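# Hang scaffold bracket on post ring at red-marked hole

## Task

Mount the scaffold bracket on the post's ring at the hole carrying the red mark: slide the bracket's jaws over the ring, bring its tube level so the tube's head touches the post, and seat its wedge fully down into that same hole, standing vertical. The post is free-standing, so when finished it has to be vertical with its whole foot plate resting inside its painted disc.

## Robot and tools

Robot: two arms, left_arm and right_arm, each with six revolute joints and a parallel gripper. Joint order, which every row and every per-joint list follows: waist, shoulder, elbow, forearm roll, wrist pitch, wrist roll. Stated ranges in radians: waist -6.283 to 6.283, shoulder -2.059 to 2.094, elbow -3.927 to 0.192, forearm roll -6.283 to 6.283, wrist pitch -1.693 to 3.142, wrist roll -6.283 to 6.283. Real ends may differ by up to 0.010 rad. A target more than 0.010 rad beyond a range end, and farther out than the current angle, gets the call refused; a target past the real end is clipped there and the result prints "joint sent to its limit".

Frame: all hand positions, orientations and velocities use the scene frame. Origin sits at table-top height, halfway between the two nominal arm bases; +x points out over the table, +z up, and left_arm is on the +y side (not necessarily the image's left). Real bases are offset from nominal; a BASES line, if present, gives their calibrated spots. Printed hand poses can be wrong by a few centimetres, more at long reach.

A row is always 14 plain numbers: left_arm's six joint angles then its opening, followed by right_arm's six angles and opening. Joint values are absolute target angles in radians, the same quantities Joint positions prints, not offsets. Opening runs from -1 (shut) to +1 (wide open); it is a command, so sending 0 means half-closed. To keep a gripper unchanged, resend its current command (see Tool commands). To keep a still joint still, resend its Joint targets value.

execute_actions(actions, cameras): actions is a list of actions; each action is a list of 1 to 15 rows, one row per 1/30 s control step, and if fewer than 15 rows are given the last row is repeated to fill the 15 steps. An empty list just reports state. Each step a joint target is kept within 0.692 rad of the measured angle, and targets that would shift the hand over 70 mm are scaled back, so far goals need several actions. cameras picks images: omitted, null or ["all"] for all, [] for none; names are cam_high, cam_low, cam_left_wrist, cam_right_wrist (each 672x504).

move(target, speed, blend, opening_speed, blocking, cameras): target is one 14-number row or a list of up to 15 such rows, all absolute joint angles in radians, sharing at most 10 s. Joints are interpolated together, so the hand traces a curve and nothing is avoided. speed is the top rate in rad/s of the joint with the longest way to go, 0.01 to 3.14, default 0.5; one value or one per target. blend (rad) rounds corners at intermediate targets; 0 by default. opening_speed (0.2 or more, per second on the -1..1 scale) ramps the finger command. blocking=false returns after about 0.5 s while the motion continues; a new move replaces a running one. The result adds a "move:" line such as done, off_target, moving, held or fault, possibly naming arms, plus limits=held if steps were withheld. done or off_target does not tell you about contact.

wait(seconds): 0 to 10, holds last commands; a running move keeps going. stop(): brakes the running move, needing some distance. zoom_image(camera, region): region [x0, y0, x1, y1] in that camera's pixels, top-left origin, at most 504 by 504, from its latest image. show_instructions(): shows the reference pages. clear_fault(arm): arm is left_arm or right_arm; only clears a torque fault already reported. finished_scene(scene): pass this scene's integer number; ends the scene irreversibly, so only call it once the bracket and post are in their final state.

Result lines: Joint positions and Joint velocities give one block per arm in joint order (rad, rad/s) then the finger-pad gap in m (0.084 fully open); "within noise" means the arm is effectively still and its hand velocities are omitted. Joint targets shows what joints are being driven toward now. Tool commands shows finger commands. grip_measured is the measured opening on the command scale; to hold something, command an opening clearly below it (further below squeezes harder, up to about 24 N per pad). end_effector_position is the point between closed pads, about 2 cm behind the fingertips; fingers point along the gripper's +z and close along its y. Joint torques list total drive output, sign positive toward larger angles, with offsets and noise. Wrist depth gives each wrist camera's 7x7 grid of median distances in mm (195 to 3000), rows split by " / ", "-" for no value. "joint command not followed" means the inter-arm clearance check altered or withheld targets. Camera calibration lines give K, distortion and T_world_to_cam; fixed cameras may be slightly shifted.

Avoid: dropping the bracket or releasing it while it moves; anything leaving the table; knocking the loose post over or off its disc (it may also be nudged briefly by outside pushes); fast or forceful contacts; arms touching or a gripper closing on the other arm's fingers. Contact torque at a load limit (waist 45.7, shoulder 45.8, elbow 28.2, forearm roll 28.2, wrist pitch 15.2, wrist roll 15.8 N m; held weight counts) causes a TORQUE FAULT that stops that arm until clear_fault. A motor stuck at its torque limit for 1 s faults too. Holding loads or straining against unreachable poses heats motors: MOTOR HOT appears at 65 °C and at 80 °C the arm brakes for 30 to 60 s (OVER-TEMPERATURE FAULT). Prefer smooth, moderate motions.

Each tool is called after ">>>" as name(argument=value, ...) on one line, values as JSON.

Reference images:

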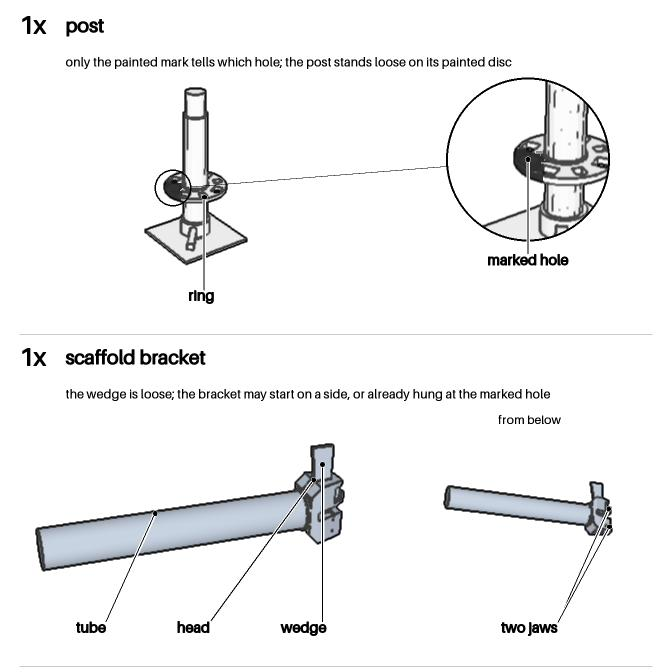

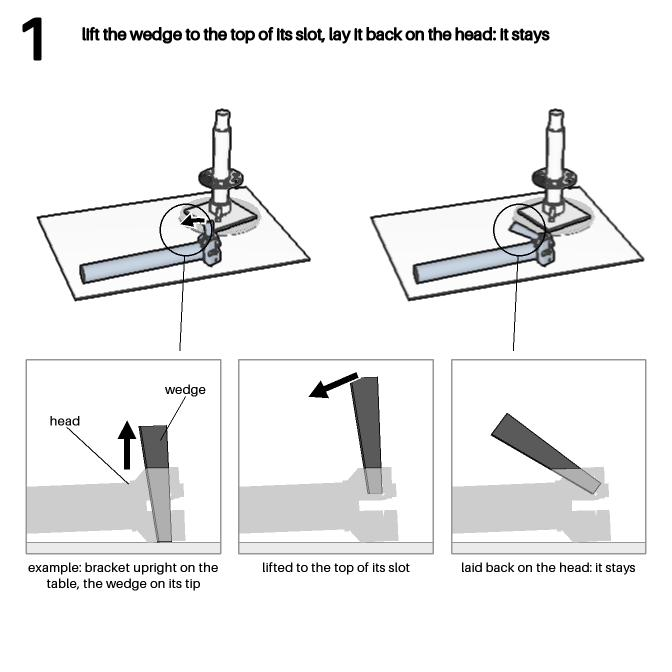

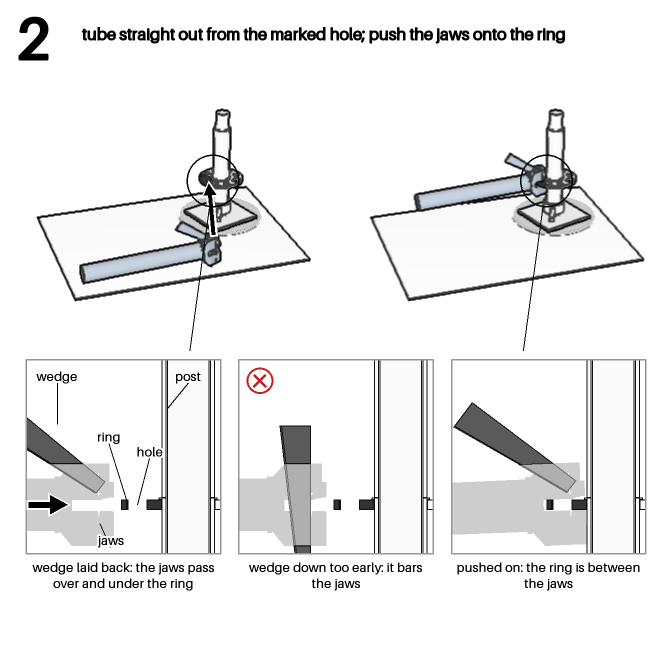

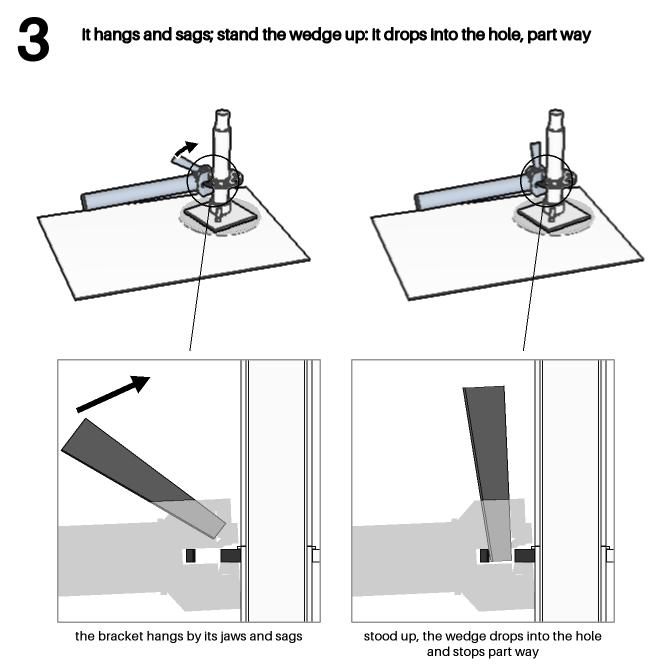

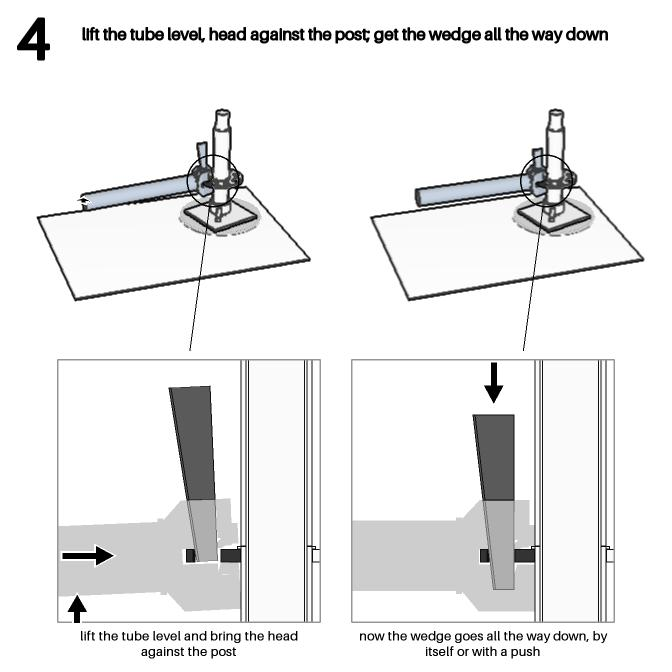

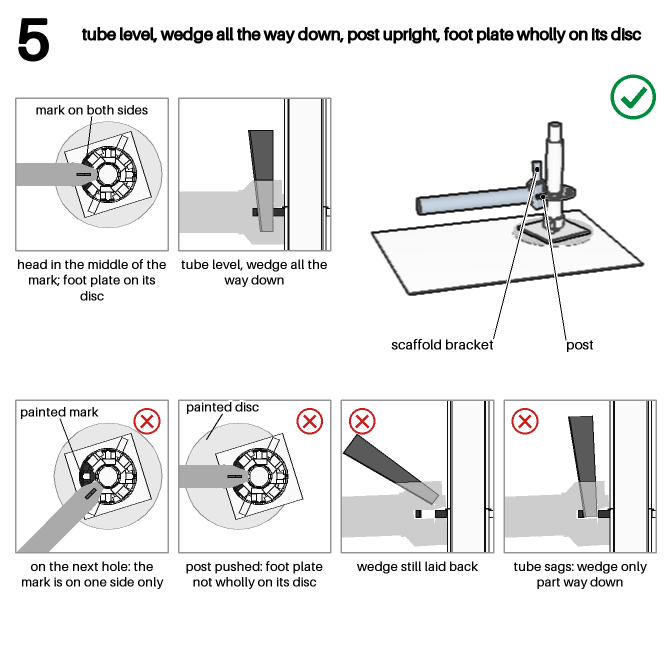

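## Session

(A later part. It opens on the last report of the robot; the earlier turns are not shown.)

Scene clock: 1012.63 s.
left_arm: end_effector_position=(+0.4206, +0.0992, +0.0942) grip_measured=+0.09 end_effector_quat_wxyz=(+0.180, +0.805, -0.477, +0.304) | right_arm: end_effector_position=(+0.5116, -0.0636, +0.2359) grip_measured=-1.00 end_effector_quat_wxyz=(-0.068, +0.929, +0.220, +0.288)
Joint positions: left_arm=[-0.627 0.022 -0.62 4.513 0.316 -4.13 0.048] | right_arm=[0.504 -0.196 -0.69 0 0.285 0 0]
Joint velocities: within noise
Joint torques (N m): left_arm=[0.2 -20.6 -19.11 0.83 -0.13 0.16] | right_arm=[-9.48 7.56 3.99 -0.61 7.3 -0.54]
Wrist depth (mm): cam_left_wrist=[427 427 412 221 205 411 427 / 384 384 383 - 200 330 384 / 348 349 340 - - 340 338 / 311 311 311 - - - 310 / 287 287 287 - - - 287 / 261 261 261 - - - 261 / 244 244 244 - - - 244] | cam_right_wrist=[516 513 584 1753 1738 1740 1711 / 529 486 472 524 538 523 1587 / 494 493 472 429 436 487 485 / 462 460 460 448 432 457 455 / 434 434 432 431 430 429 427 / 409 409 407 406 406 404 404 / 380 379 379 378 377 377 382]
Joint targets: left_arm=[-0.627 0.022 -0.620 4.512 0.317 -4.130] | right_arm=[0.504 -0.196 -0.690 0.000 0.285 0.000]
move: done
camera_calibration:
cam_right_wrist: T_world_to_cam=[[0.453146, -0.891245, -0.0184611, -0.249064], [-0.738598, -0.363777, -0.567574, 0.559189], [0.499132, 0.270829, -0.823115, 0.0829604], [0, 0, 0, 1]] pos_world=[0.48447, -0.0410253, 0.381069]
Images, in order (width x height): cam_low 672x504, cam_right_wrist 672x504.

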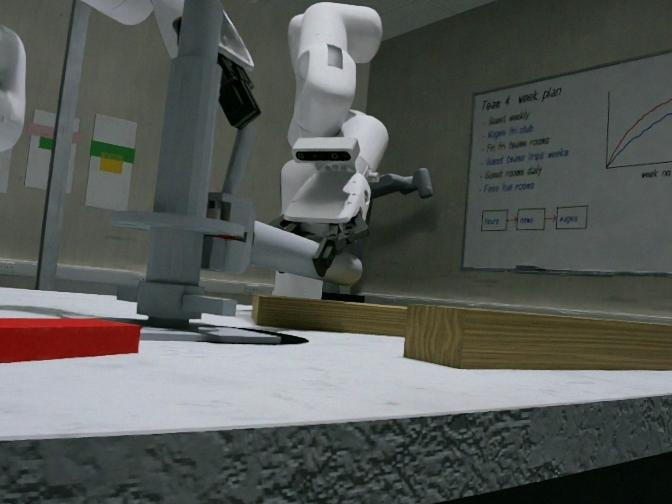

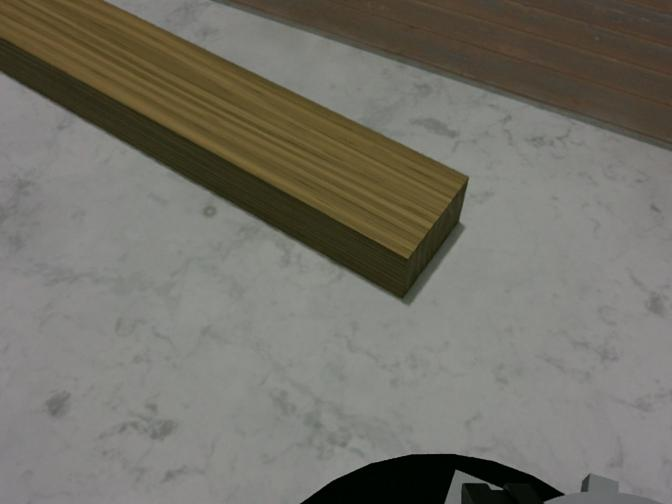

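>>> move(target=[[-0.6205,0.0121,-0.6076,4.5155,0.3204,-4.1279,-1,0.504,-0.1956,-0.6899,0,0.2855,0,-1],[-0.6205,0.0064,-0.6085,4.5212,0.3243,-4.1357,-1,0.504,-0.1956,-0.6899,0,0.2855,0,-1],[-0.6298,0.022,-0.6271,4.5167,0.3184,-4.1388,-1,0.504,-0.1956,-0.6899,0,0.2855,0,-1],[-0.6267,0.0225,-0.620,4.5125,0.3165,-4.130,-1,0.504,-0.1956,-0.6899,0,0.2855,0,-1]], speed=0.02, cameras=["cam_low"])

>>> zoom_image(camera="cam_low", region=[150, 90, 350, 290])

Scene clock: 1024.73 s.
left_arm: end_effector_position=(+0.4206, +0.0991, +0.0943) grip_measured=+0.09 end_effector_quat_wxyz=(+0.180, +0.805, -0.477, +0.304) | right_arm: end_effector_position=(+0.5115, -0.0637, +0.2352) grip_measured=-1.00 end_effector_quat_wxyz=(-0.068, +0.930, +0.220, +0.288)
Joint positions: left_arm=[-0.627 0.022 -0.62 4.513 0.317 -4.13 0.048] | right_arm=[0.504 -0.196 -0.69 0 0.286 0 0]
Joint velocities: within noise
Joint torques (N m): left_arm=[5.28 -15.48 -6.11 0.57 -3.54 0.19] | right_arm=[-5.59 3.98 3.34 -1.05 7.27 -0.24]
Wrist depth (mm): cam_left_wrist=[430 429 414 219 208 414 429 / 386 386 386 - 203 325 373 / 350 350 341 - - 341 339 / 312 312 311 - - 312 312 / 288 288 288 - - - 288 / 261 262 262 - - - 261 / 244 245 245 - - - 244] | cam_right_wrist=[512 511 581 1731 1731 1729 1710 / 528 485 471 521 534 520 1596 / 492 489 472 428 437 485 484 / 460 459 458 448 434 454 454 / 432 432 430 430 429 427 427 / 408 407 405 405 404 404 402 / 379 379 378 378 376 375 375]
Joint targets: left_arm=[-0.627 0.022 -0.620 4.512 0.317 -4.130] | right_arm=[0.504 -0.196 -0.690 0.000 0.285 0.000]
move: done
Images, in order (width x height): cam_low 672x504.

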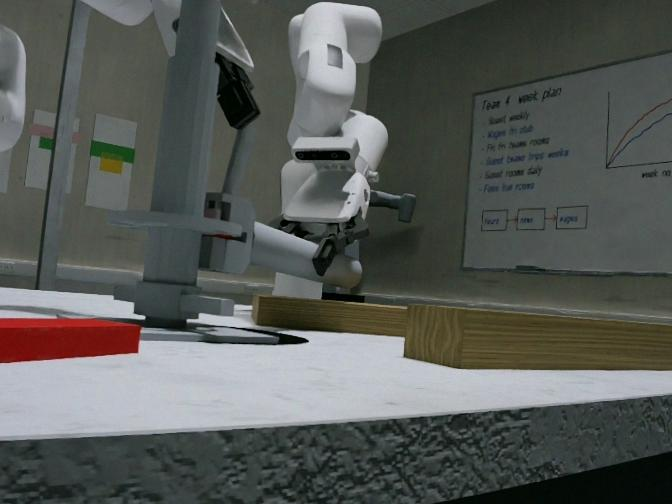

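Scaled by 2.520 from the camera's 672x504 image, which has a finer 960x720 frame.

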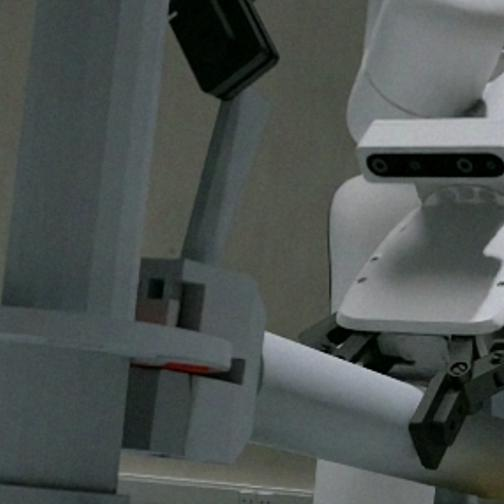

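>>> move(target=[[-0.6329,0.0329,-0.6324,4.5095,0.3126,-4.1321,-1,0.504,-0.1956,-0.6899,0,0.2855,0,-1],[-0.6329,0.0329,-0.6324,4.5095,0.3126,-4.1321,-1,0.476,-0.1956,-0.6899,0,0.2855,0,-1]], speed=0.02, cameras=["cam_low"])

>>> zoom_image(camera="cam_low", region=[150, 90, 350, 290])

Scene clock: 1033.37 s.
left_arm: end_effector_position=(+0.4226, +0.0956, +0.0943) grip_measured=+0.09 end_effector_quat_wxyz=(+0.180, +0.805, -0.477, +0.304) | right_arm: end_effector_position=(+0.5179, -0.0766, +0.2359) grip_measured=-1.00 end_effector_quat_wxyz=(-0.064, +0.932, +0.207, +0.289)
Joint positions: left_arm=[-0.633 0.033 -0.632 4.509 0.313 -4.132 0.048] | right_arm=[0.476 -0.197 -0.69 0 0.286 0 0]
Joint velocities: within noise
Joint torques (N m): left_arm=[5.42 -16.09 -6.18 0.94 -3.76 0.22] | right_arm=[-22.62 8.43 4.35 -0.86 7.75 -0.86]
Wrist depth (mm): cam_left_wrist=[429 429 413 221 209 413 428 / 386 386 385 - 200 331 385 / 350 350 341 - - 350 339 / 312 312 311 - - 320 311 / 288 288 288 - - - 288 / 262 261 261 - - - 262 / 245 245 245 - - - 245] | cam_right_wrist=[515 587 585 1745 1731 1720 1708 / 511 474 473 538 536 524 1590 / 495 485 440 430 476 487 486 / 462 461 460 419 448 457 455 / 434 433 433 431 430 429 428 / 408 409 407 406 405 404 405 / 380 380 379 378 378 383 -]
Joint targets: left_arm=[-0.633 0.033 -0.632 4.509 0.313 -4.132] | right_arm=[0.476 -0.196 -0.690 0.000 0.285 0.000]
move: done
Images, in order (width x height): cam_low 672x504.

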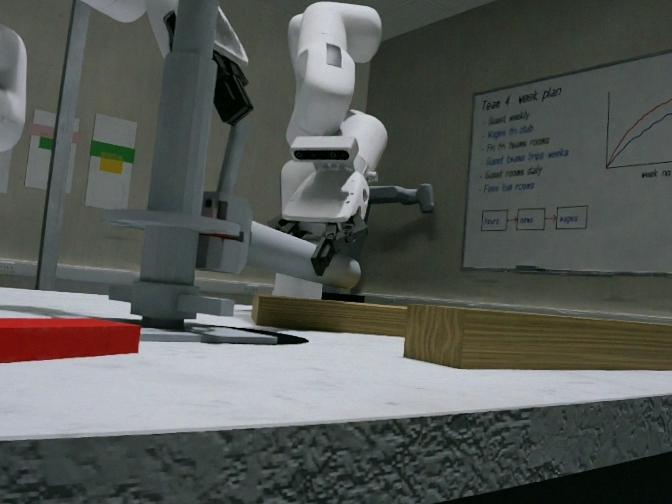

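Scaled by 2.520 from the camera's 672x504 image, which has a finer 960x720 frame.

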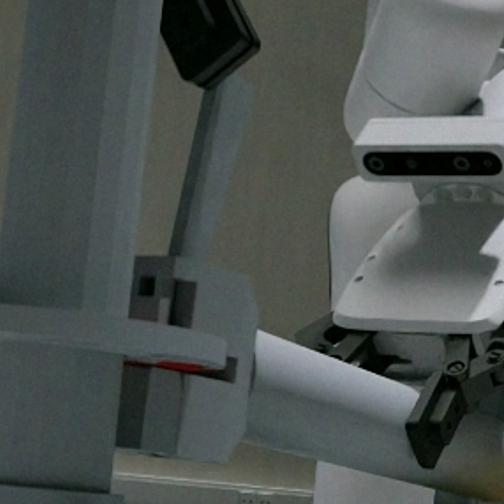

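>>> move(target=[[-0.6329,0.0329,-0.6324,4.5095,0.3126,-4.1321,-1,0.504,-0.1956,-0.6899,0,0.2855,0,-1],[-0.6329,0.0329,-0.6324,4.5095,0.3126,-4.1321,-1,0.504,-0.2419,-0.7385,0,0.3804,0,-1],[-0.6515,0.0641,-0.6696,4.5006,0.3008,-4.1383,-1,0.504,-0.2419,-0.7385,0,0.3804,0,-1]], speed=[0.03,0.05,0.02])

>>> zoom_image(camera="cam_low", region=[130, 90, 330, 290])

>>> zoom_image(camera="cam_high", region=[270, 110, 390, 230])

Scene clock: 1046.03 s.
left_arm: end_effector_position=(+0.4283, +0.0847, +0.0942) grip_measured=+0.09 end_effector_quat_wxyz=(+0.180, +0.805, -0.477, +0.305) | right_arm: end_effector_position=(+0.5115, -0.0637, +0.2651) grip_measured=-1.00 end_effector_quat_wxyz=(-0.068, +0.930, +0.220, +0.288)
Joint positions: left_arm=[-0.651 0.064 -0.669 4.501 0.301 -4.138 0.048] | right_arm=[0.504 -0.242 -0.739 0 0.38 0 0]
Joint velocities: within noise
Joint torques (N m): left_arm=[-2.73 -21.93 -27.24 0.42 0.88 -0.17] | right_arm=[-0.66 -12.79 -11.58 -0.5 -3.03 -0.15]
Wrist depth (mm): cam_left_wrist=[428 427 427 221 207 410 426 / 384 384 385 - 202 326 370 / 349 349 339 - - 340 338 / 311 311 310 - - 310 310 / 287 287 287 - - - 287 / 261 261 261 - - - 260 / 244 244 244 - - - 243] | cam_right_wrist=[553 623 621 1781 1774 1775 1741 / 552 511 509 573 573 1583 1623 / 527 525 476 463 472 520 520 / 494 493 491 452 442 487 487 / 465 463 461 461 460 459 458 / 438 429 435 434 434 432 432 / 408 407 405 405 405 404 402]
Joint targets: left_arm=[-0.651 0.064 -0.670 4.501 0.301 -4.138] | right_arm=[0.504 -0.242 -0.738 0.000 0.380 0.000]
move: done
camera_calibration:
cam_left_wrist: T_world_to_cam=[[-0.874796, -0.484436, -0.00734323, 0.44745], [-0.360974, 0.661809, -0.657044, 0.226923], [0.323155, -0.572129, -0.753816, 0.111858], [0, 0, 0, 1]] pos_world=[0.437193, 0.130578, 0.236705]
cam_right_wrist: T_world_to_cam=[[0.453048, -0.891297, -0.0183621, -0.248608], [-0.739548, -0.364252, -0.566029, 0.575585], [0.497812, 0.270018, -0.824181, 0.108142], [0, 0, 0, 1]] pos_world=[0.48447, -0.0411256, 0.410361]

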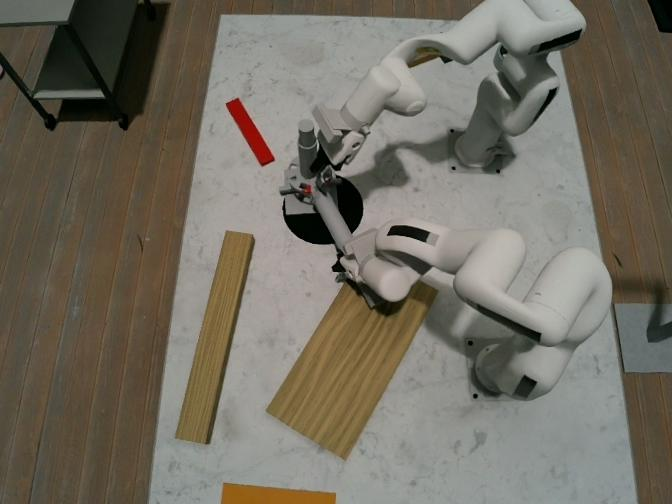

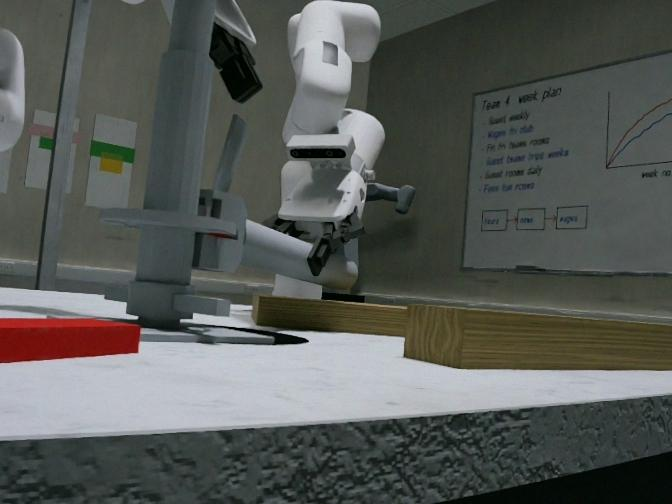

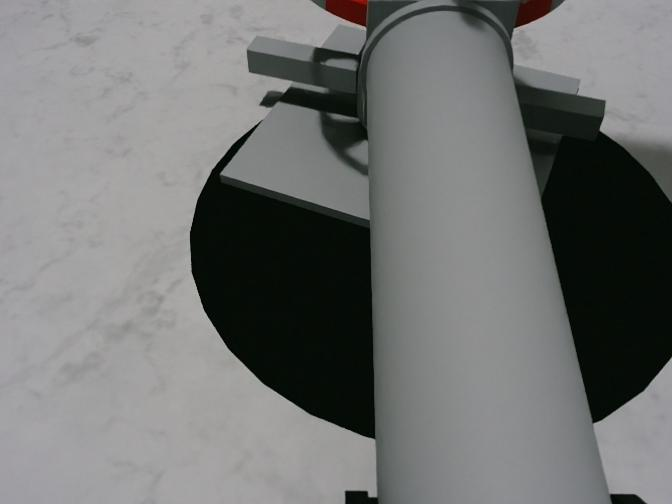

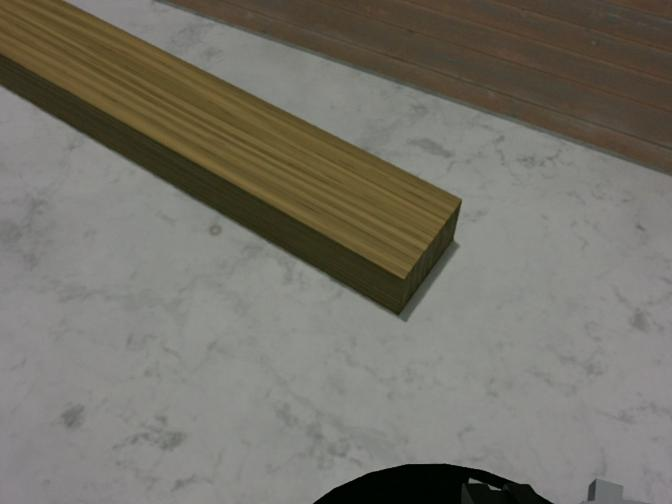

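Scaled by 2.520 from the camera's 672x504 image, which has a finer 960x720 frame.

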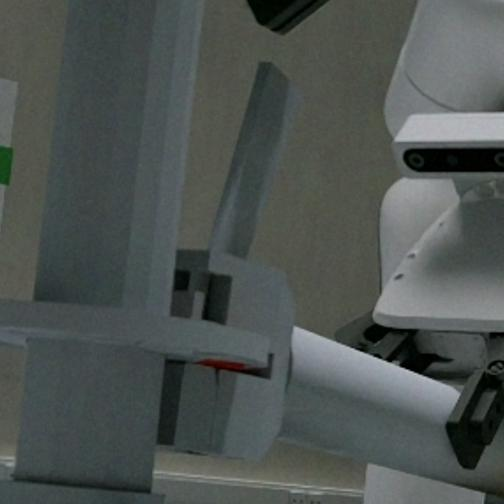

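Scaled by 4.200 from the camera's 672x504 image, which has a finer 960x720 frame.

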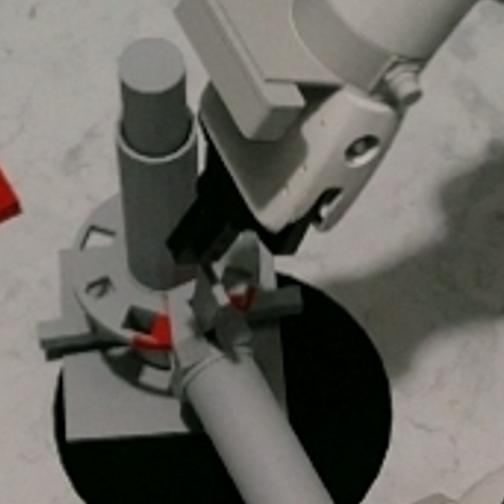

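>>> move(target=[[-0.6515,0.0641,-0.6696,4.5006,0.3008,-4.1383,-1,0.507,-0.42,-0.60,0,0.42,0,-1],[-0.6515,0.0641,-0.6696,4.5006,0.3008,-4.1383,-1,0.595,-0.42,-0.45,0,0.27,0,-1],[-0.6515,0.0641,-0.6696,4.5006,0.3008,-4.1383,-1,0.595,-0.110,-0.641,0,0.151,0,-1],[-0.6515,0.0641,-0.6696,4.5006,0.3008,-4.1383,-1,0.530,-0.110,-0.641,0,0.151,0,-1]], speed=[0.3,0.3,0.3,0.03], cameras=["cam_low","cam_high"])

>>> zoom_image(camera="cam_low", region=[130, 90, 330, 290])

Scene clock: 1059.60 s.
left_arm: end_effector_position=(+0.4283, +0.0846, +0.0942) grip_measured=+0.09 end_effector_quat_wxyz=(+0.180, +0.805, -0.477, +0.305) | right_arm: end_effector_position=(+0.5060, -0.0513, +0.1935) grip_measured=-1.00 end_effector_quat_wxyz=(-0.072, +0.927, +0.232, +0.287)
Joint positions: left_arm=[-0.651 0.064 -0.67 4.501 0.301 -4.138 0.048] | right_arm=[0.53 -0.11 -0.641 0 0.151 0 0]
Joint velocities: within noise
Joint torques (N m): left_arm=[-1.96 -23.39 -26.5 1.02 1.17 0.19] | right_arm=[-0.91 -13.57 -10.59 -0.5 -2.97 -0.14]
Wrist depth (mm): cam_left_wrist=[428 428 427 221 207 411 427 / 384 384 383 - 202 326 371 / 348 348 340 - - 340 338 / 311 310 310 - - 311 310 / 287 287 287 - - - 287 / 261 261 261 - - - 260 / 244 244 244 - - - 243] | cam_right_wrist=[502 445 441 512 511 508 1642 / 476 464 419 405 405 470 469 / 434 433 432 415 379 428 428 / 406 406 405 403 396 402 401 / 382 382 381 379 379 379 377 / 361 359 358 358 358 357 351 / 336 335 334 334 334 327 337]
Joint targets: left_arm=[-0.651 0.064 -0.670 4.501 0.301 -4.138] | right_arm=[0.530 -0.110 -0.641 0.000 0.151 0.000]
move: done
Images, in order (width x height): cam_high 672x504, cam_low 672x504.

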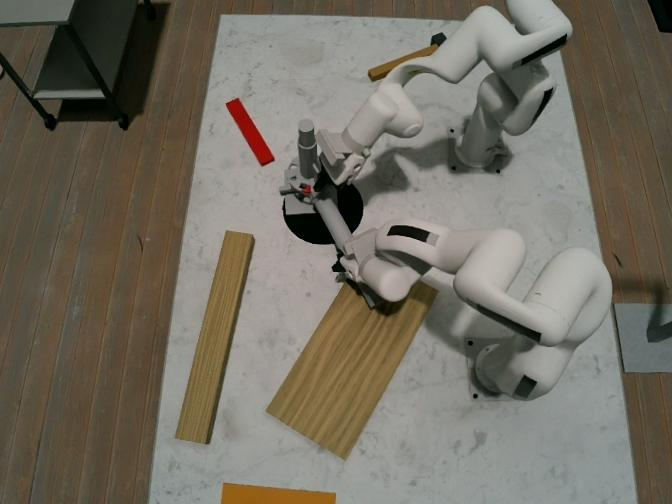

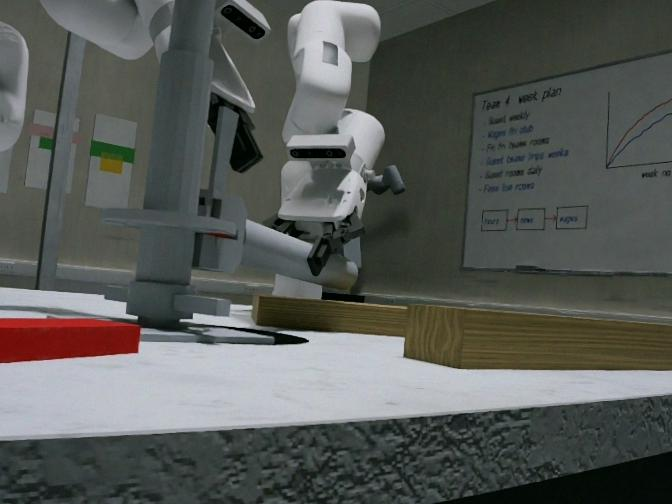

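Scaled by 2.520 from the camera's 672x504 image, which has a finer 960x720 frame.

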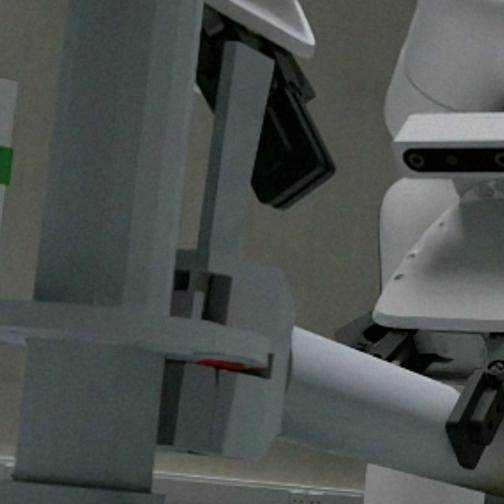

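>>> move(target=[-0.6515,0.0546,-0.6711,4.5101,0.3073,-4.1513,-1,0.530,-0.110,-0.641,0,0.151,0,-1], speed=0.01, cameras=["cam_low"])

>>> zoom_image(camera="cam_low", region=[130, 90, 330, 290])

Scene clock: 1086.90 s.
left_arm: end_effector_position=(+0.4294, +0.0818, +0.0995) grip_measured=+0.09 end_effector_quat_wxyz=(+0.184, +0.803, -0.476, +0.308) | right_arm: end_effector_position=(+0.5061, -0.0514, +0.1935) grip_measured=-1.00 end_effector_quat_wxyz=(-0.072, +0.927, +0.232, +0.287)
Joint positions: left_arm=[-0.651 0.055 -0.671 4.51 0.307 -4.151 0.048] | right_arm=[0.53 -0.11 -0.641 0 0.151 0 0]
Joint velocities: within noise
Joint torques (N m): left_arm=[-0.37 -23.37 -24.51 1.07 0.46 -0.33] | right_arm=[-0.43 -13.81 -10.59 -0.47 -3 -0.21]
Wrist depth (mm): cam_left_wrist=[444 444 444 228 217 268 444 / 398 397 397 - 202 388 398 / 360 360 351 - - 340 349 / 320 320 320 - - 320 320 / 295 295 295 - - - 295 / 268 267 268 - - - 268 / 250 250 250 - - - 250] | cam_right_wrist=[502 444 441 510 510 509 1644 / 477 465 419 406 406 470 469 / 434 433 431 414 377 429 428 / 406 405 404 404 396 402 401 / 382 382 381 380 379 378 377 / 360 360 359 359 358 357 350 / 335 335 334 334 333 328 338]
Joint targets: left_arm=[-0.651 0.055 -0.671 4.510 0.307 -4.151] | right_arm=[0.530 -0.110 -0.641 0.000 0.151 0.000]
move: done
Images, in order (width x height): cam_low 672x504.

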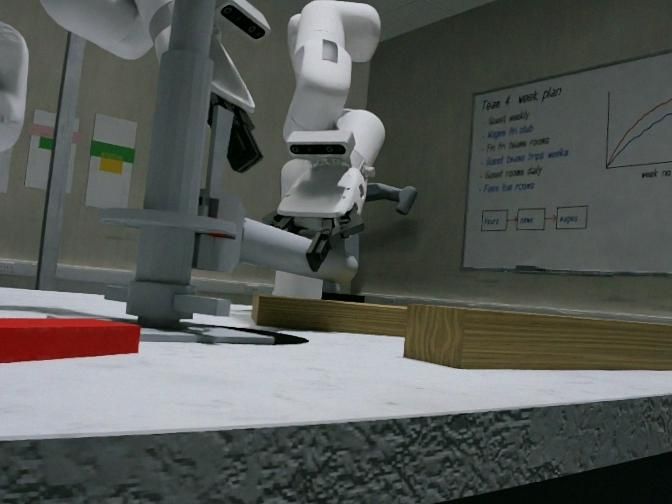

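Scaled by 2.520 from the camera's 672x504 image, which has a finer 960x720 frame.

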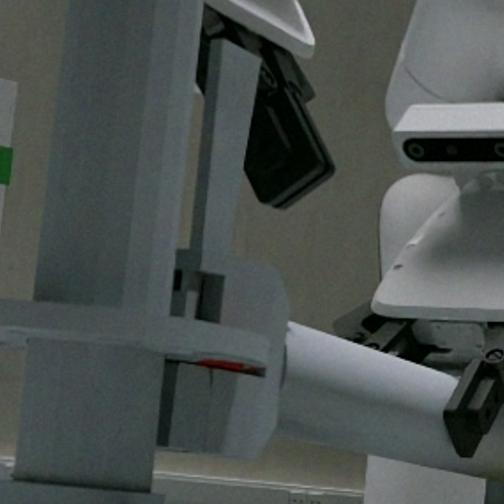

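>>> move(target=[[-0.6515,0.0546,-0.6711,4.5101,0.3073,-4.1513,-1,0.580,-0.110,-0.641,0,0.151,0,-1],[-0.6515,0.0546,-0.6711,4.5101,0.3073,-4.1513,-1,0.595,-0.42,-0.45,0,0.27,0,-1],[-0.6515,0.0546,-0.6711,4.5101,0.3073,-4.1513,-1,0.507,-0.42,-0.60,0,0.42,0,-1],[-0.6515,0.0546,-0.6711,4.5101,0.3073,-4.1513,-1,0.470,-0.2419,-0.7385,0,0.3804,0,-1],[-0.6515,0.0546,-0.6711,4.5101,0.3073,-4.1513,-1,0.470,-0.207,-0.702,0,0.309,0,-1]], speed=[0.1,0.3,0.3,0.3,0.03], cameras=["cam_low"])

>>> zoom_image(camera="cam_low", region=[130, 90, 330, 290])

Scene clock: 1099.53 s.
left_arm: end_effector_position=(+0.4294, +0.0818, +0.0996) grip_measured=+0.09 end_effector_quat_wxyz=(+0.184, +0.803, -0.476, +0.308) | right_arm: end_effector_position=(+0.5333, -0.0725, +0.2756) grip_measured=-1.00 end_effector_quat_wxyz=(-0.069, +0.925, +0.203, +0.314)
Joint positions: left_arm=[-0.652 0.055 -0.671 4.51 0.307 -4.151 0.048] | right_arm=[0.471 -0.215 -0.762 0 0.324 0 0]
Joint velocities: within noise
Joint torques (N m): left_arm=[0.23 -21.32 -21 1.16 -0.41 0.48] | right_arm=[-5.05 -14.14 -14.13 -0.58 -4.81 -0.28]
Wrist depth (mm): cam_left_wrist=[445 444 445 227 218 428 445 / 398 398 389 - 203 336 399 / 361 360 352 - - 350 350 / 320 320 321 - - 320 320 / 295 296 295 - - - 296 / 268 268 268 - - - 268 / 250 250 250 - - - 251] | cam_right_wrist=[688 1924 1915 1918 1908 1903 1897 / 556 625 624 1749 1736 1730 1738 / 549 498 498 559 558 557 1564 / 524 510 473 461 506 518 517 / 489 488 479 441 482 484 482 / 458 458 457 453 454 453 453 / 423 423 422 421 420 419 418]
Joint targets: left_arm=[-0.651 0.055 -0.671 4.510 0.307 -4.151] | right_arm=[0.470 -0.215 -0.763 0.000 0.322 0.000]
Tool commands: left_gripper/opening=-1.0 right_gripper/opening=-1.0
TORQUE FAULT: the external load on the elbow of the right arm reached its load limit, and that arm stopped. The contact can be on any part of that arm beyond that joint, not only on its tool. A torque fault puts only its own arm into a fault stop. That arm's remaining commands of this call were not run. The hold on the elbow of that arm was moved back by the arm itself, up to 3 degrees, as the stop began. That arm is still stopped at the end of this call. While its stop runs, that arm, its gripper or tool too, takes no new command.
CLEAR FAULT: the right arm stays stopped (state 4) until you call clear_fault(arm="right_arm").
End effector pose when the fault began: right_arm: position (+0.5199, -0.0791, +0.2486), quat_wxyz (-0.063, +0.933, +0.204, +0.290)
Joint positions when the fault began: right_arm=[0.47 -0.215 -0.711 0 0.322 0 0]
move: fault (right_arm); path passed 4 of 5 targets; right_arm: the elbow is farthest, 0.060 rad from its target
Images, in order (width x height): cam_low 672x504.

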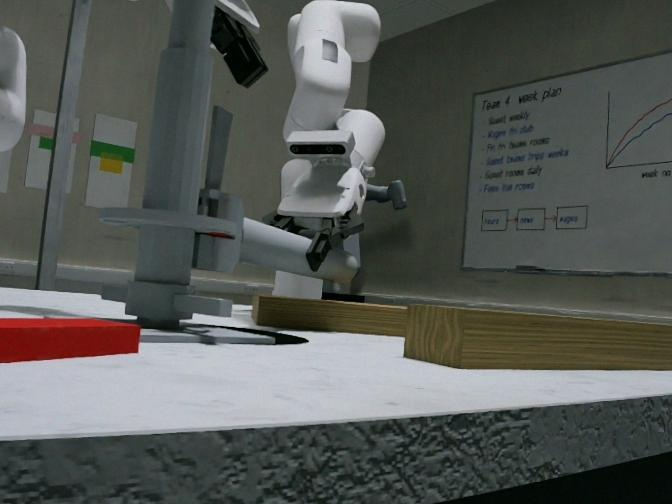

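Scaled by 2.520 from the camera's 672x504 image, which has a finer 960x720 frame.

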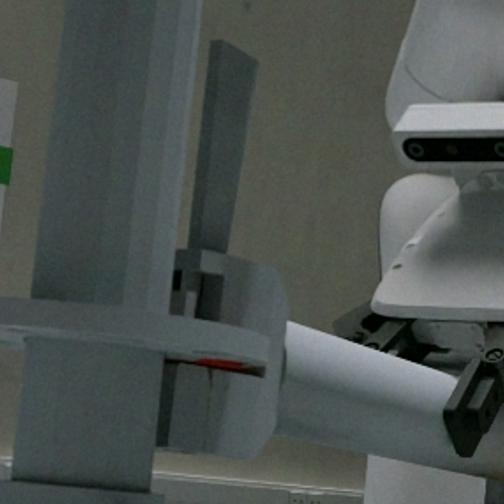

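>>> clear_fault(arm="right_arm", cameras=[])

>>> move(target=[-0.6515,0.0546,-0.6711,4.5101,0.3073,-4.1513,-1,0.480,-0.2190,-0.7145,0,0.334,0,-1], speed=0.03, cameras=["cam_low","cam_right_wrist"])

>>> zoom_image(camera="cam_low", region=[130, 50, 330, 250])

Scene clock: 1111.13 s.
left_arm: end_effector_position=(+0.4294, +0.0818, +0.0996) grip_measured=+0.09 end_effector_quat_wxyz=(+0.184, +0.803, -0.476, +0.308) | right_arm: end_effector_position=(+0.5333, -0.0725, +0.2757) grip_measured=-1.00 end_effector_quat_wxyz=(-0.069, +0.925, +0.203, +0.314)
Joint positions: left_arm=[-0.651 0.055 -0.671 4.51 0.307 -4.151 0.048] | right_arm=[0.471 -0.215 -0.762 0 0.324 0 0]
Joint velocities: within noise
Joint torques (N m): left_arm=[0.23 -22.09 -21.62 0.67 -0.07 0.13] | right_arm=[-5 -14.13 -14.33 -0.4 -4.9 -0.26]
Wrist depth (mm): cam_left_wrist=[444 444 445 228 218 428 445 / 398 397 388 - 203 337 398 / 360 360 351 - - 350 349 / 320 320 320 - - 320 320 / 296 295 295 - - - 295 / 268 268 268 - - - 268 / 250 250 250 - - - 250] | cam_right_wrist=[686 1920 1912 1906 1911 1914 1898 / 556 624 624 1733 1745 1737 1745 / 549 499 498 558 558 557 1564 / 523 510 473 461 506 518 515 / 489 488 478 440 482 484 482 / 457 457 456 454 454 454 453 / 423 422 422 421 421 419 419]
Joint targets: left_arm=[-0.651 0.055 -0.671 4.510 0.307 -4.151] | right_arm=[0.470 -0.215 -0.763 0.000 0.322 0.000]
Tool commands: left_gripper/opening=-1.0 right_gripper/opening=-1.0
TORQUE FAULT, CONTINUED: the right arm's stop, for the torque fault of the elbow that an earlier result reported, is over. The call counts as one of the actions that you can send in this scene. The hold on the elbow of that arm was moved back by the arm itself, up to 3 degrees, as the stop began. That arm's target is now where it stood when the stop ended, not its last command. That arm keeps its grip as last carried out and accepts commands again: back off and push less far.
CLEAR FAULT: your call cleared the right arm's torque fault. If a joint's load stays at its limit, that arm stops again at once.
No camera images: "cameras" was empty.

Scene clock: 1113.03 s.
left_arm: end_effector_position=(+0.4294, +0.0818, +0.0996) grip_measured=+0.09 end_effector_quat_wxyz=(+0.184, +0.803, -0.476, +0.308) | right_arm: end_effector_position=(+0.5173, -0.0747, +0.2504) grip_measured=-1.00 end_effector_quat_wxyz=(-0.065, +0.932, +0.209, +0.288)
Joint positions: left_arm=[-0.652 0.055 -0.671 4.51 0.307 -4.151 0.048] | right_arm=[0.48 -0.219 -0.715 0 0.334 0 0]
Joint velocities: within noise
Joint torques (N m): left_arm=[0.11 -22.19 -21.49 0.68 -0.19 0.22] | right_arm=[-0.08 -10.61 -8.98 -0.71 -1.5 -0.19]
Wrist depth (mm): cam_left_wrist=[444 444 445 228 218 429 445 / 398 398 389 - 203 337 398 / 360 360 351 - - 350 350 / 320 320 320 - - 320 320 / 295 296 295 - - - 295 / 268 268 268 - - - 268 / 250 250 250 - - - 250] | cam_right_wrist=[531 601 601 1741 1756 1741 1735 / 517 490 489 553 551 1574 1605 / 508 496 455 444 493 502 500 / 476 475 472 425 462 470 470 / 448 446 445 445 444 443 442 / 422 415 421 419 419 417 417 / 393 392 391 391 389 389 388]
Joint targets: left_arm=[-0.651 0.055 -0.671 4.510 0.307 -4.151] | right_arm=[0.480 -0.219 -0.714 0.000 0.334 0.000]
move: done
camera_calibration:
cam_right_wrist: T_world_to_cam=[[0.43152, -0.901916, -0.0183885, -0.250896], [-0.748005, -0.346338, -0.566162, 0.57328], [0.504262, 0.258064, -0.824089, 0.0917454], [0, 0, 0, 1]] pos_world=[0.490819, -0.0514143, 0.395562]
Images, in order (width x height): cam_low 672x504, cam_right_wrist 672x504.

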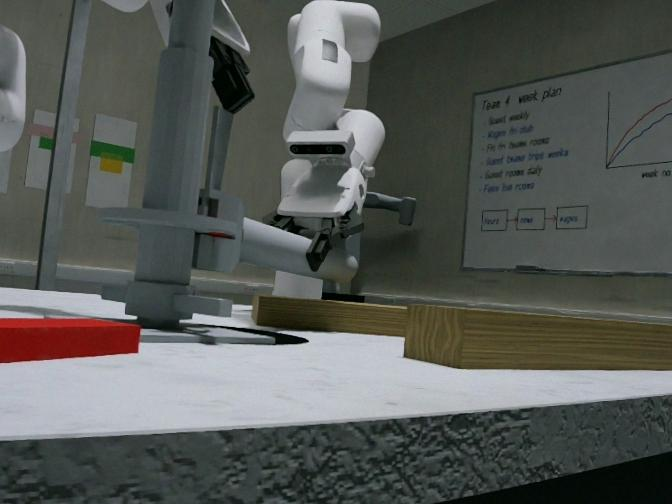

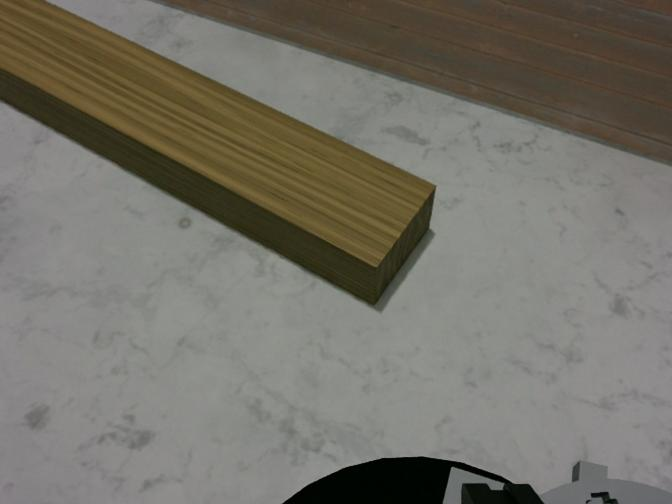

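Scaled by 2.520 from the camera's 672x504 image, which has a finer 960x720 frame.

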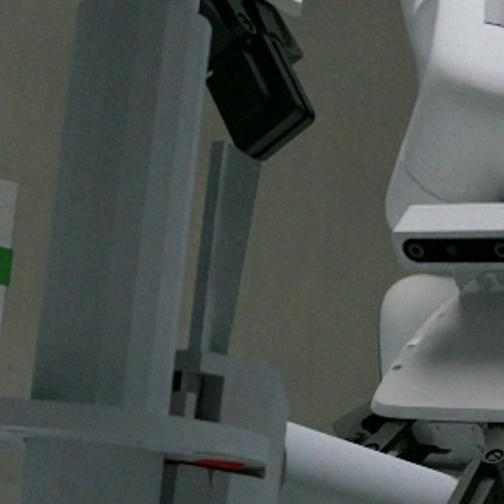

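>>> move(target=[[-0.6515,0.0546,-0.6711,4.5101,0.3073,-4.1513,-1,0.480,-0.2158,-0.7113,0,0.3275,0,-1],[-0.6453,0.0442,-0.6587,4.5131,0.3112,-4.1492,-1,0.480,-0.2158,-0.7113,0,0.3275,0,-1],[-0.6391,0.0338,-0.6463,4.5161,0.3151,-4.1471,-1,0.480,-0.2158,-0.7113,0,0.3275,0,-1],[-0.6391,0.0414,-0.6451,4.5085,0.3099,-4.1367,-1,0.480,-0.2158,-0.7113,0,0.3275,0,-1],[-0.6515,0.0622,-0.6699,4.5025,0.3021,-4.1409,-1,0.480,-0.2158,-0.7113,0,0.3275,0,-1]], speed=0.015, cameras=["cam_low"])

>>> zoom_image(camera="cam_low", region=[130, 50, 330, 250])

Scene clock: 1125.77 s.
left_arm: end_effector_position=(+0.4285, +0.0841, +0.0953) grip_measured=+0.09 end_effector_quat_wxyz=(+0.180, +0.804, -0.477, +0.305) | right_arm: end_effector_position=(+0.5172, -0.0747, +0.2482) grip_measured=-1.00 end_effector_quat_wxyz=(-0.065, +0.932, +0.209, +0.288)
Joint positions: left_arm=[-0.651 0.062 -0.67 4.503 0.302 -4.141 0.048] | right_arm=[0.48 -0.216 -0.712 0 0.328 0 0]
Joint velocities: within noise
Joint torques (N m): left_arm=[-3.11 -24.72 -31.35 0.24 1.56 -0.09] | right_arm=[-1.64 4.54 3.52 0 7.21 -0.15]
Wrist depth (mm): cam_left_wrist=[430 430 430 226 209 414 428 / 387 386 387 - 201 335 386 / 351 351 340 - - 350 339 / 312 312 312 - - 321 312 / 288 288 288 - - - 288 / 262 262 262 - - - 261 / 245 245 245 - - - 244] | cam_right_wrist=[532 603 602 1763 1749 1754 1749 / 515 490 490 554 552 1562 1599 / 509 495 455 444 493 502 501 / 476 475 469 425 462 471 469 / 448 446 446 443 443 442 442 / 421 414 419 419 418 417 417 / 392 391 391 390 389 389 388]
Joint targets: left_arm=[-0.651 0.062 -0.670 4.503 0.302 -4.141] | right_arm=[0.480 -0.216 -0.711 0.000 0.328 0.000]
move: done
Images, in order (width x height): cam_low 672x504.

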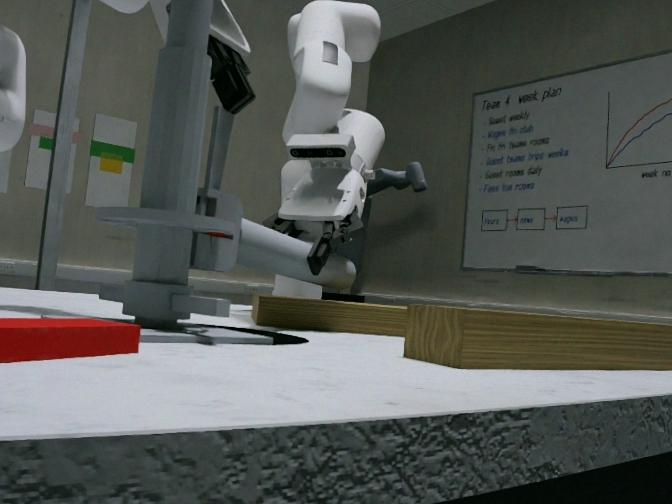

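Scaled by 2.520 from the camera's 672x504 image, which has a finer 960x720 frame.

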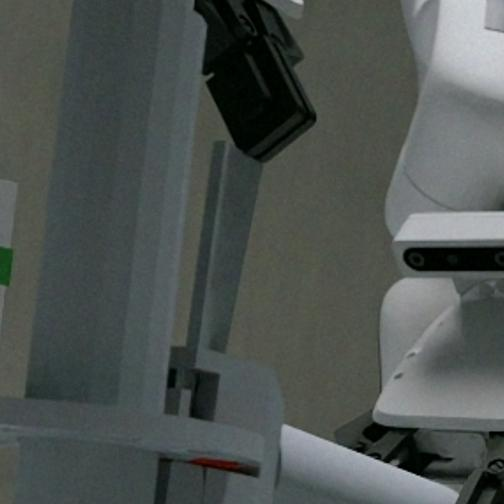

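>>> move(target=[[-0.6515,0.0622,-0.6699,4.5025,0.3021,-4.1409,-1,0.480,-0.30,-0.78,0,0.45,0,-1],[-0.6515,0.0622,-0.6699,4.5025,0.3021,-4.1409,-1,0.45,-0.35,-1.2,0,1.5,0.5,-1],[-0.6515,0.0622,-0.6699,4.5025,0.3021,-4.1409,-1,0.53,-0.221,-1.286,0,1.507,0.53,-1]], speed=[0.2,0.5,0.5])

>>> zoom_image(camera="cam_right_wrist", region=[280, 60, 520, 240])

Scene clock: 1136.30 s.
left_arm: end_effector_position=(+0.4286, +0.0840, +0.0953) grip_measured=+0.09 end_effector_quat_wxyz=(+0.180, +0.804, -0.477, +0.305) | right_arm: end_effector_position=(+0.4139, -0.1007, +0.3604) grip_measured=-1.00 end_effector_quat_wxyz=(+0.000, +1.000, -0.020, +0.000)
Joint positions: left_arm=[-0.651 0.062 -0.67 4.503 0.302 -4.141 0.048] | right_arm=[0.53 -0.221 -1.286 0 1.507 0.53 0]
Joint velocities: within noise
Joint torques (N m): left_arm=[0.16 -21.35 -20.55 0.84 -0.15 0.37] | right_arm=[0.23 -11.51 -11.4 -0.48 -1.85 -0.12]
Wrist depth (mm): cam_left_wrist=[432 431 431 226 210 415 430 / 387 387 387 - 200 335 386 / 351 352 342 - - 343 340 / 313 312 313 - - 321 312 / 289 289 289 - - - 289 / 263 262 262 - - - 262 / 245 245 245 - - - 245] | cam_right_wrist=[489 489 488 486 - 223 485 / 491 490 487 488 372 265 485 / 492 489 490 363 384 383 486 / 492 489 373 483 489 487 487 / 384 378 491 490 489 489 487 / 381 455 492 491 490 489 488 / 363 492 492 492 491 489 489]
Joint targets: left_arm=[-0.651 0.062 -0.670 4.503 0.302 -4.141] | right_arm=[0.530 -0.221 -1.286 0.000 1.507 0.530]
move: done
camera_calibration:
cam_left_wrist: T_world_to_cam=[[-0.874943, -0.484179, -0.00675387, 0.447378], [-0.360434, 0.660516, -0.65864, 0.228162], [0.32336, -0.573838, -0.752428, 0.112178], [0, 0, 0, 1]] pos_world=[0.437393, 0.130279, 0.237704]
cam_right_wrist: T_world_to_cam=[[-0.0451578, -0.998807, -0.0185868, -0.0400422], [-0.998977, 0.0451978, -0.00173506, 0.489124], [0.00257308, 0.0184894, -0.999826, 0.488071], [0, 0, 0, 1]] pos_world=[0.485559, -0.0711259, 0.488091]

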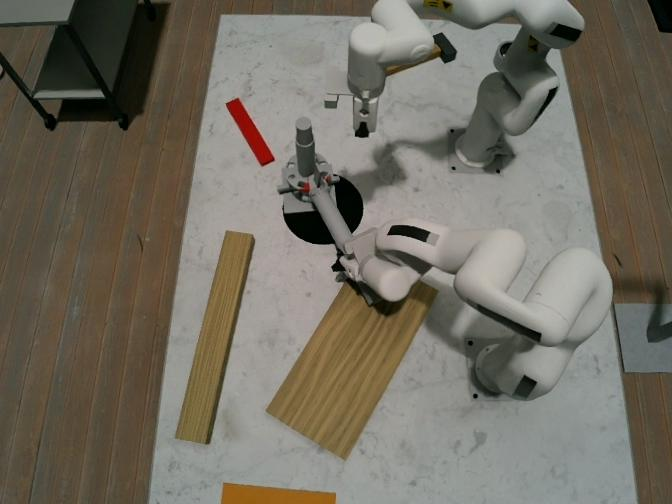

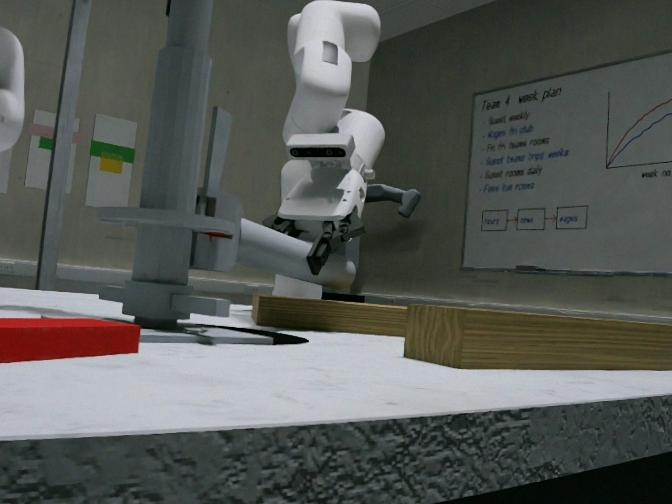

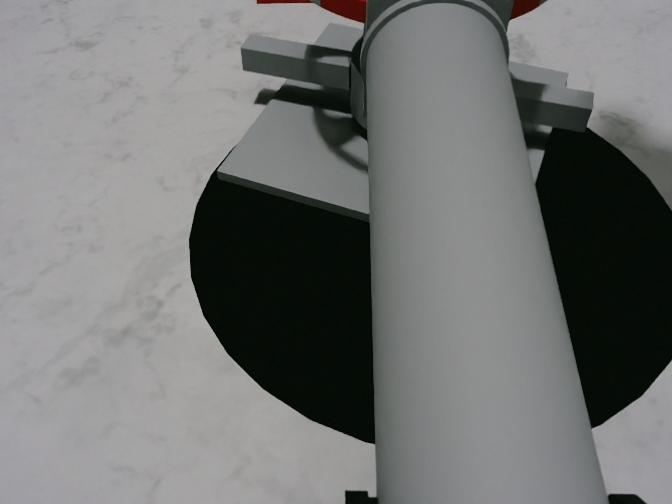

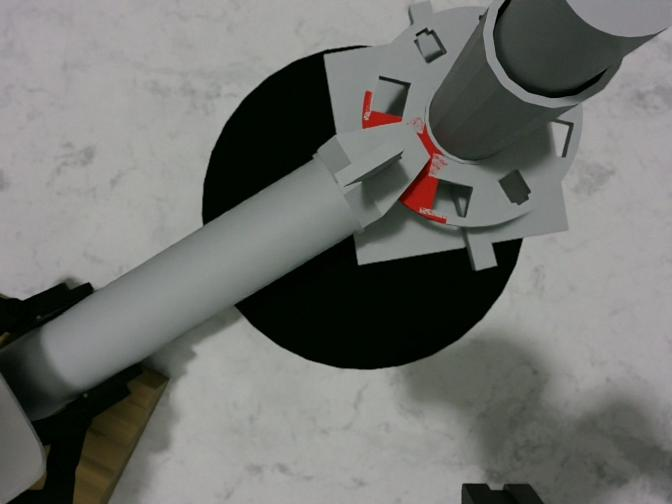

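Scaled by 2.100 from the camera's 672x504 image, which has a finer 960x720 frame.

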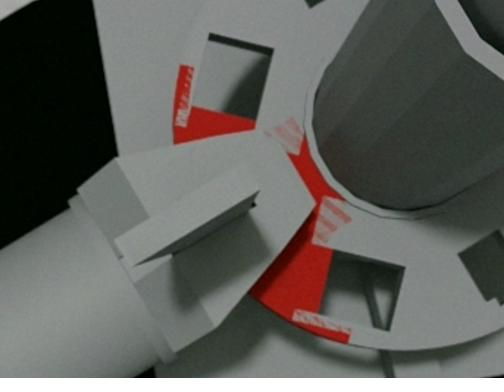

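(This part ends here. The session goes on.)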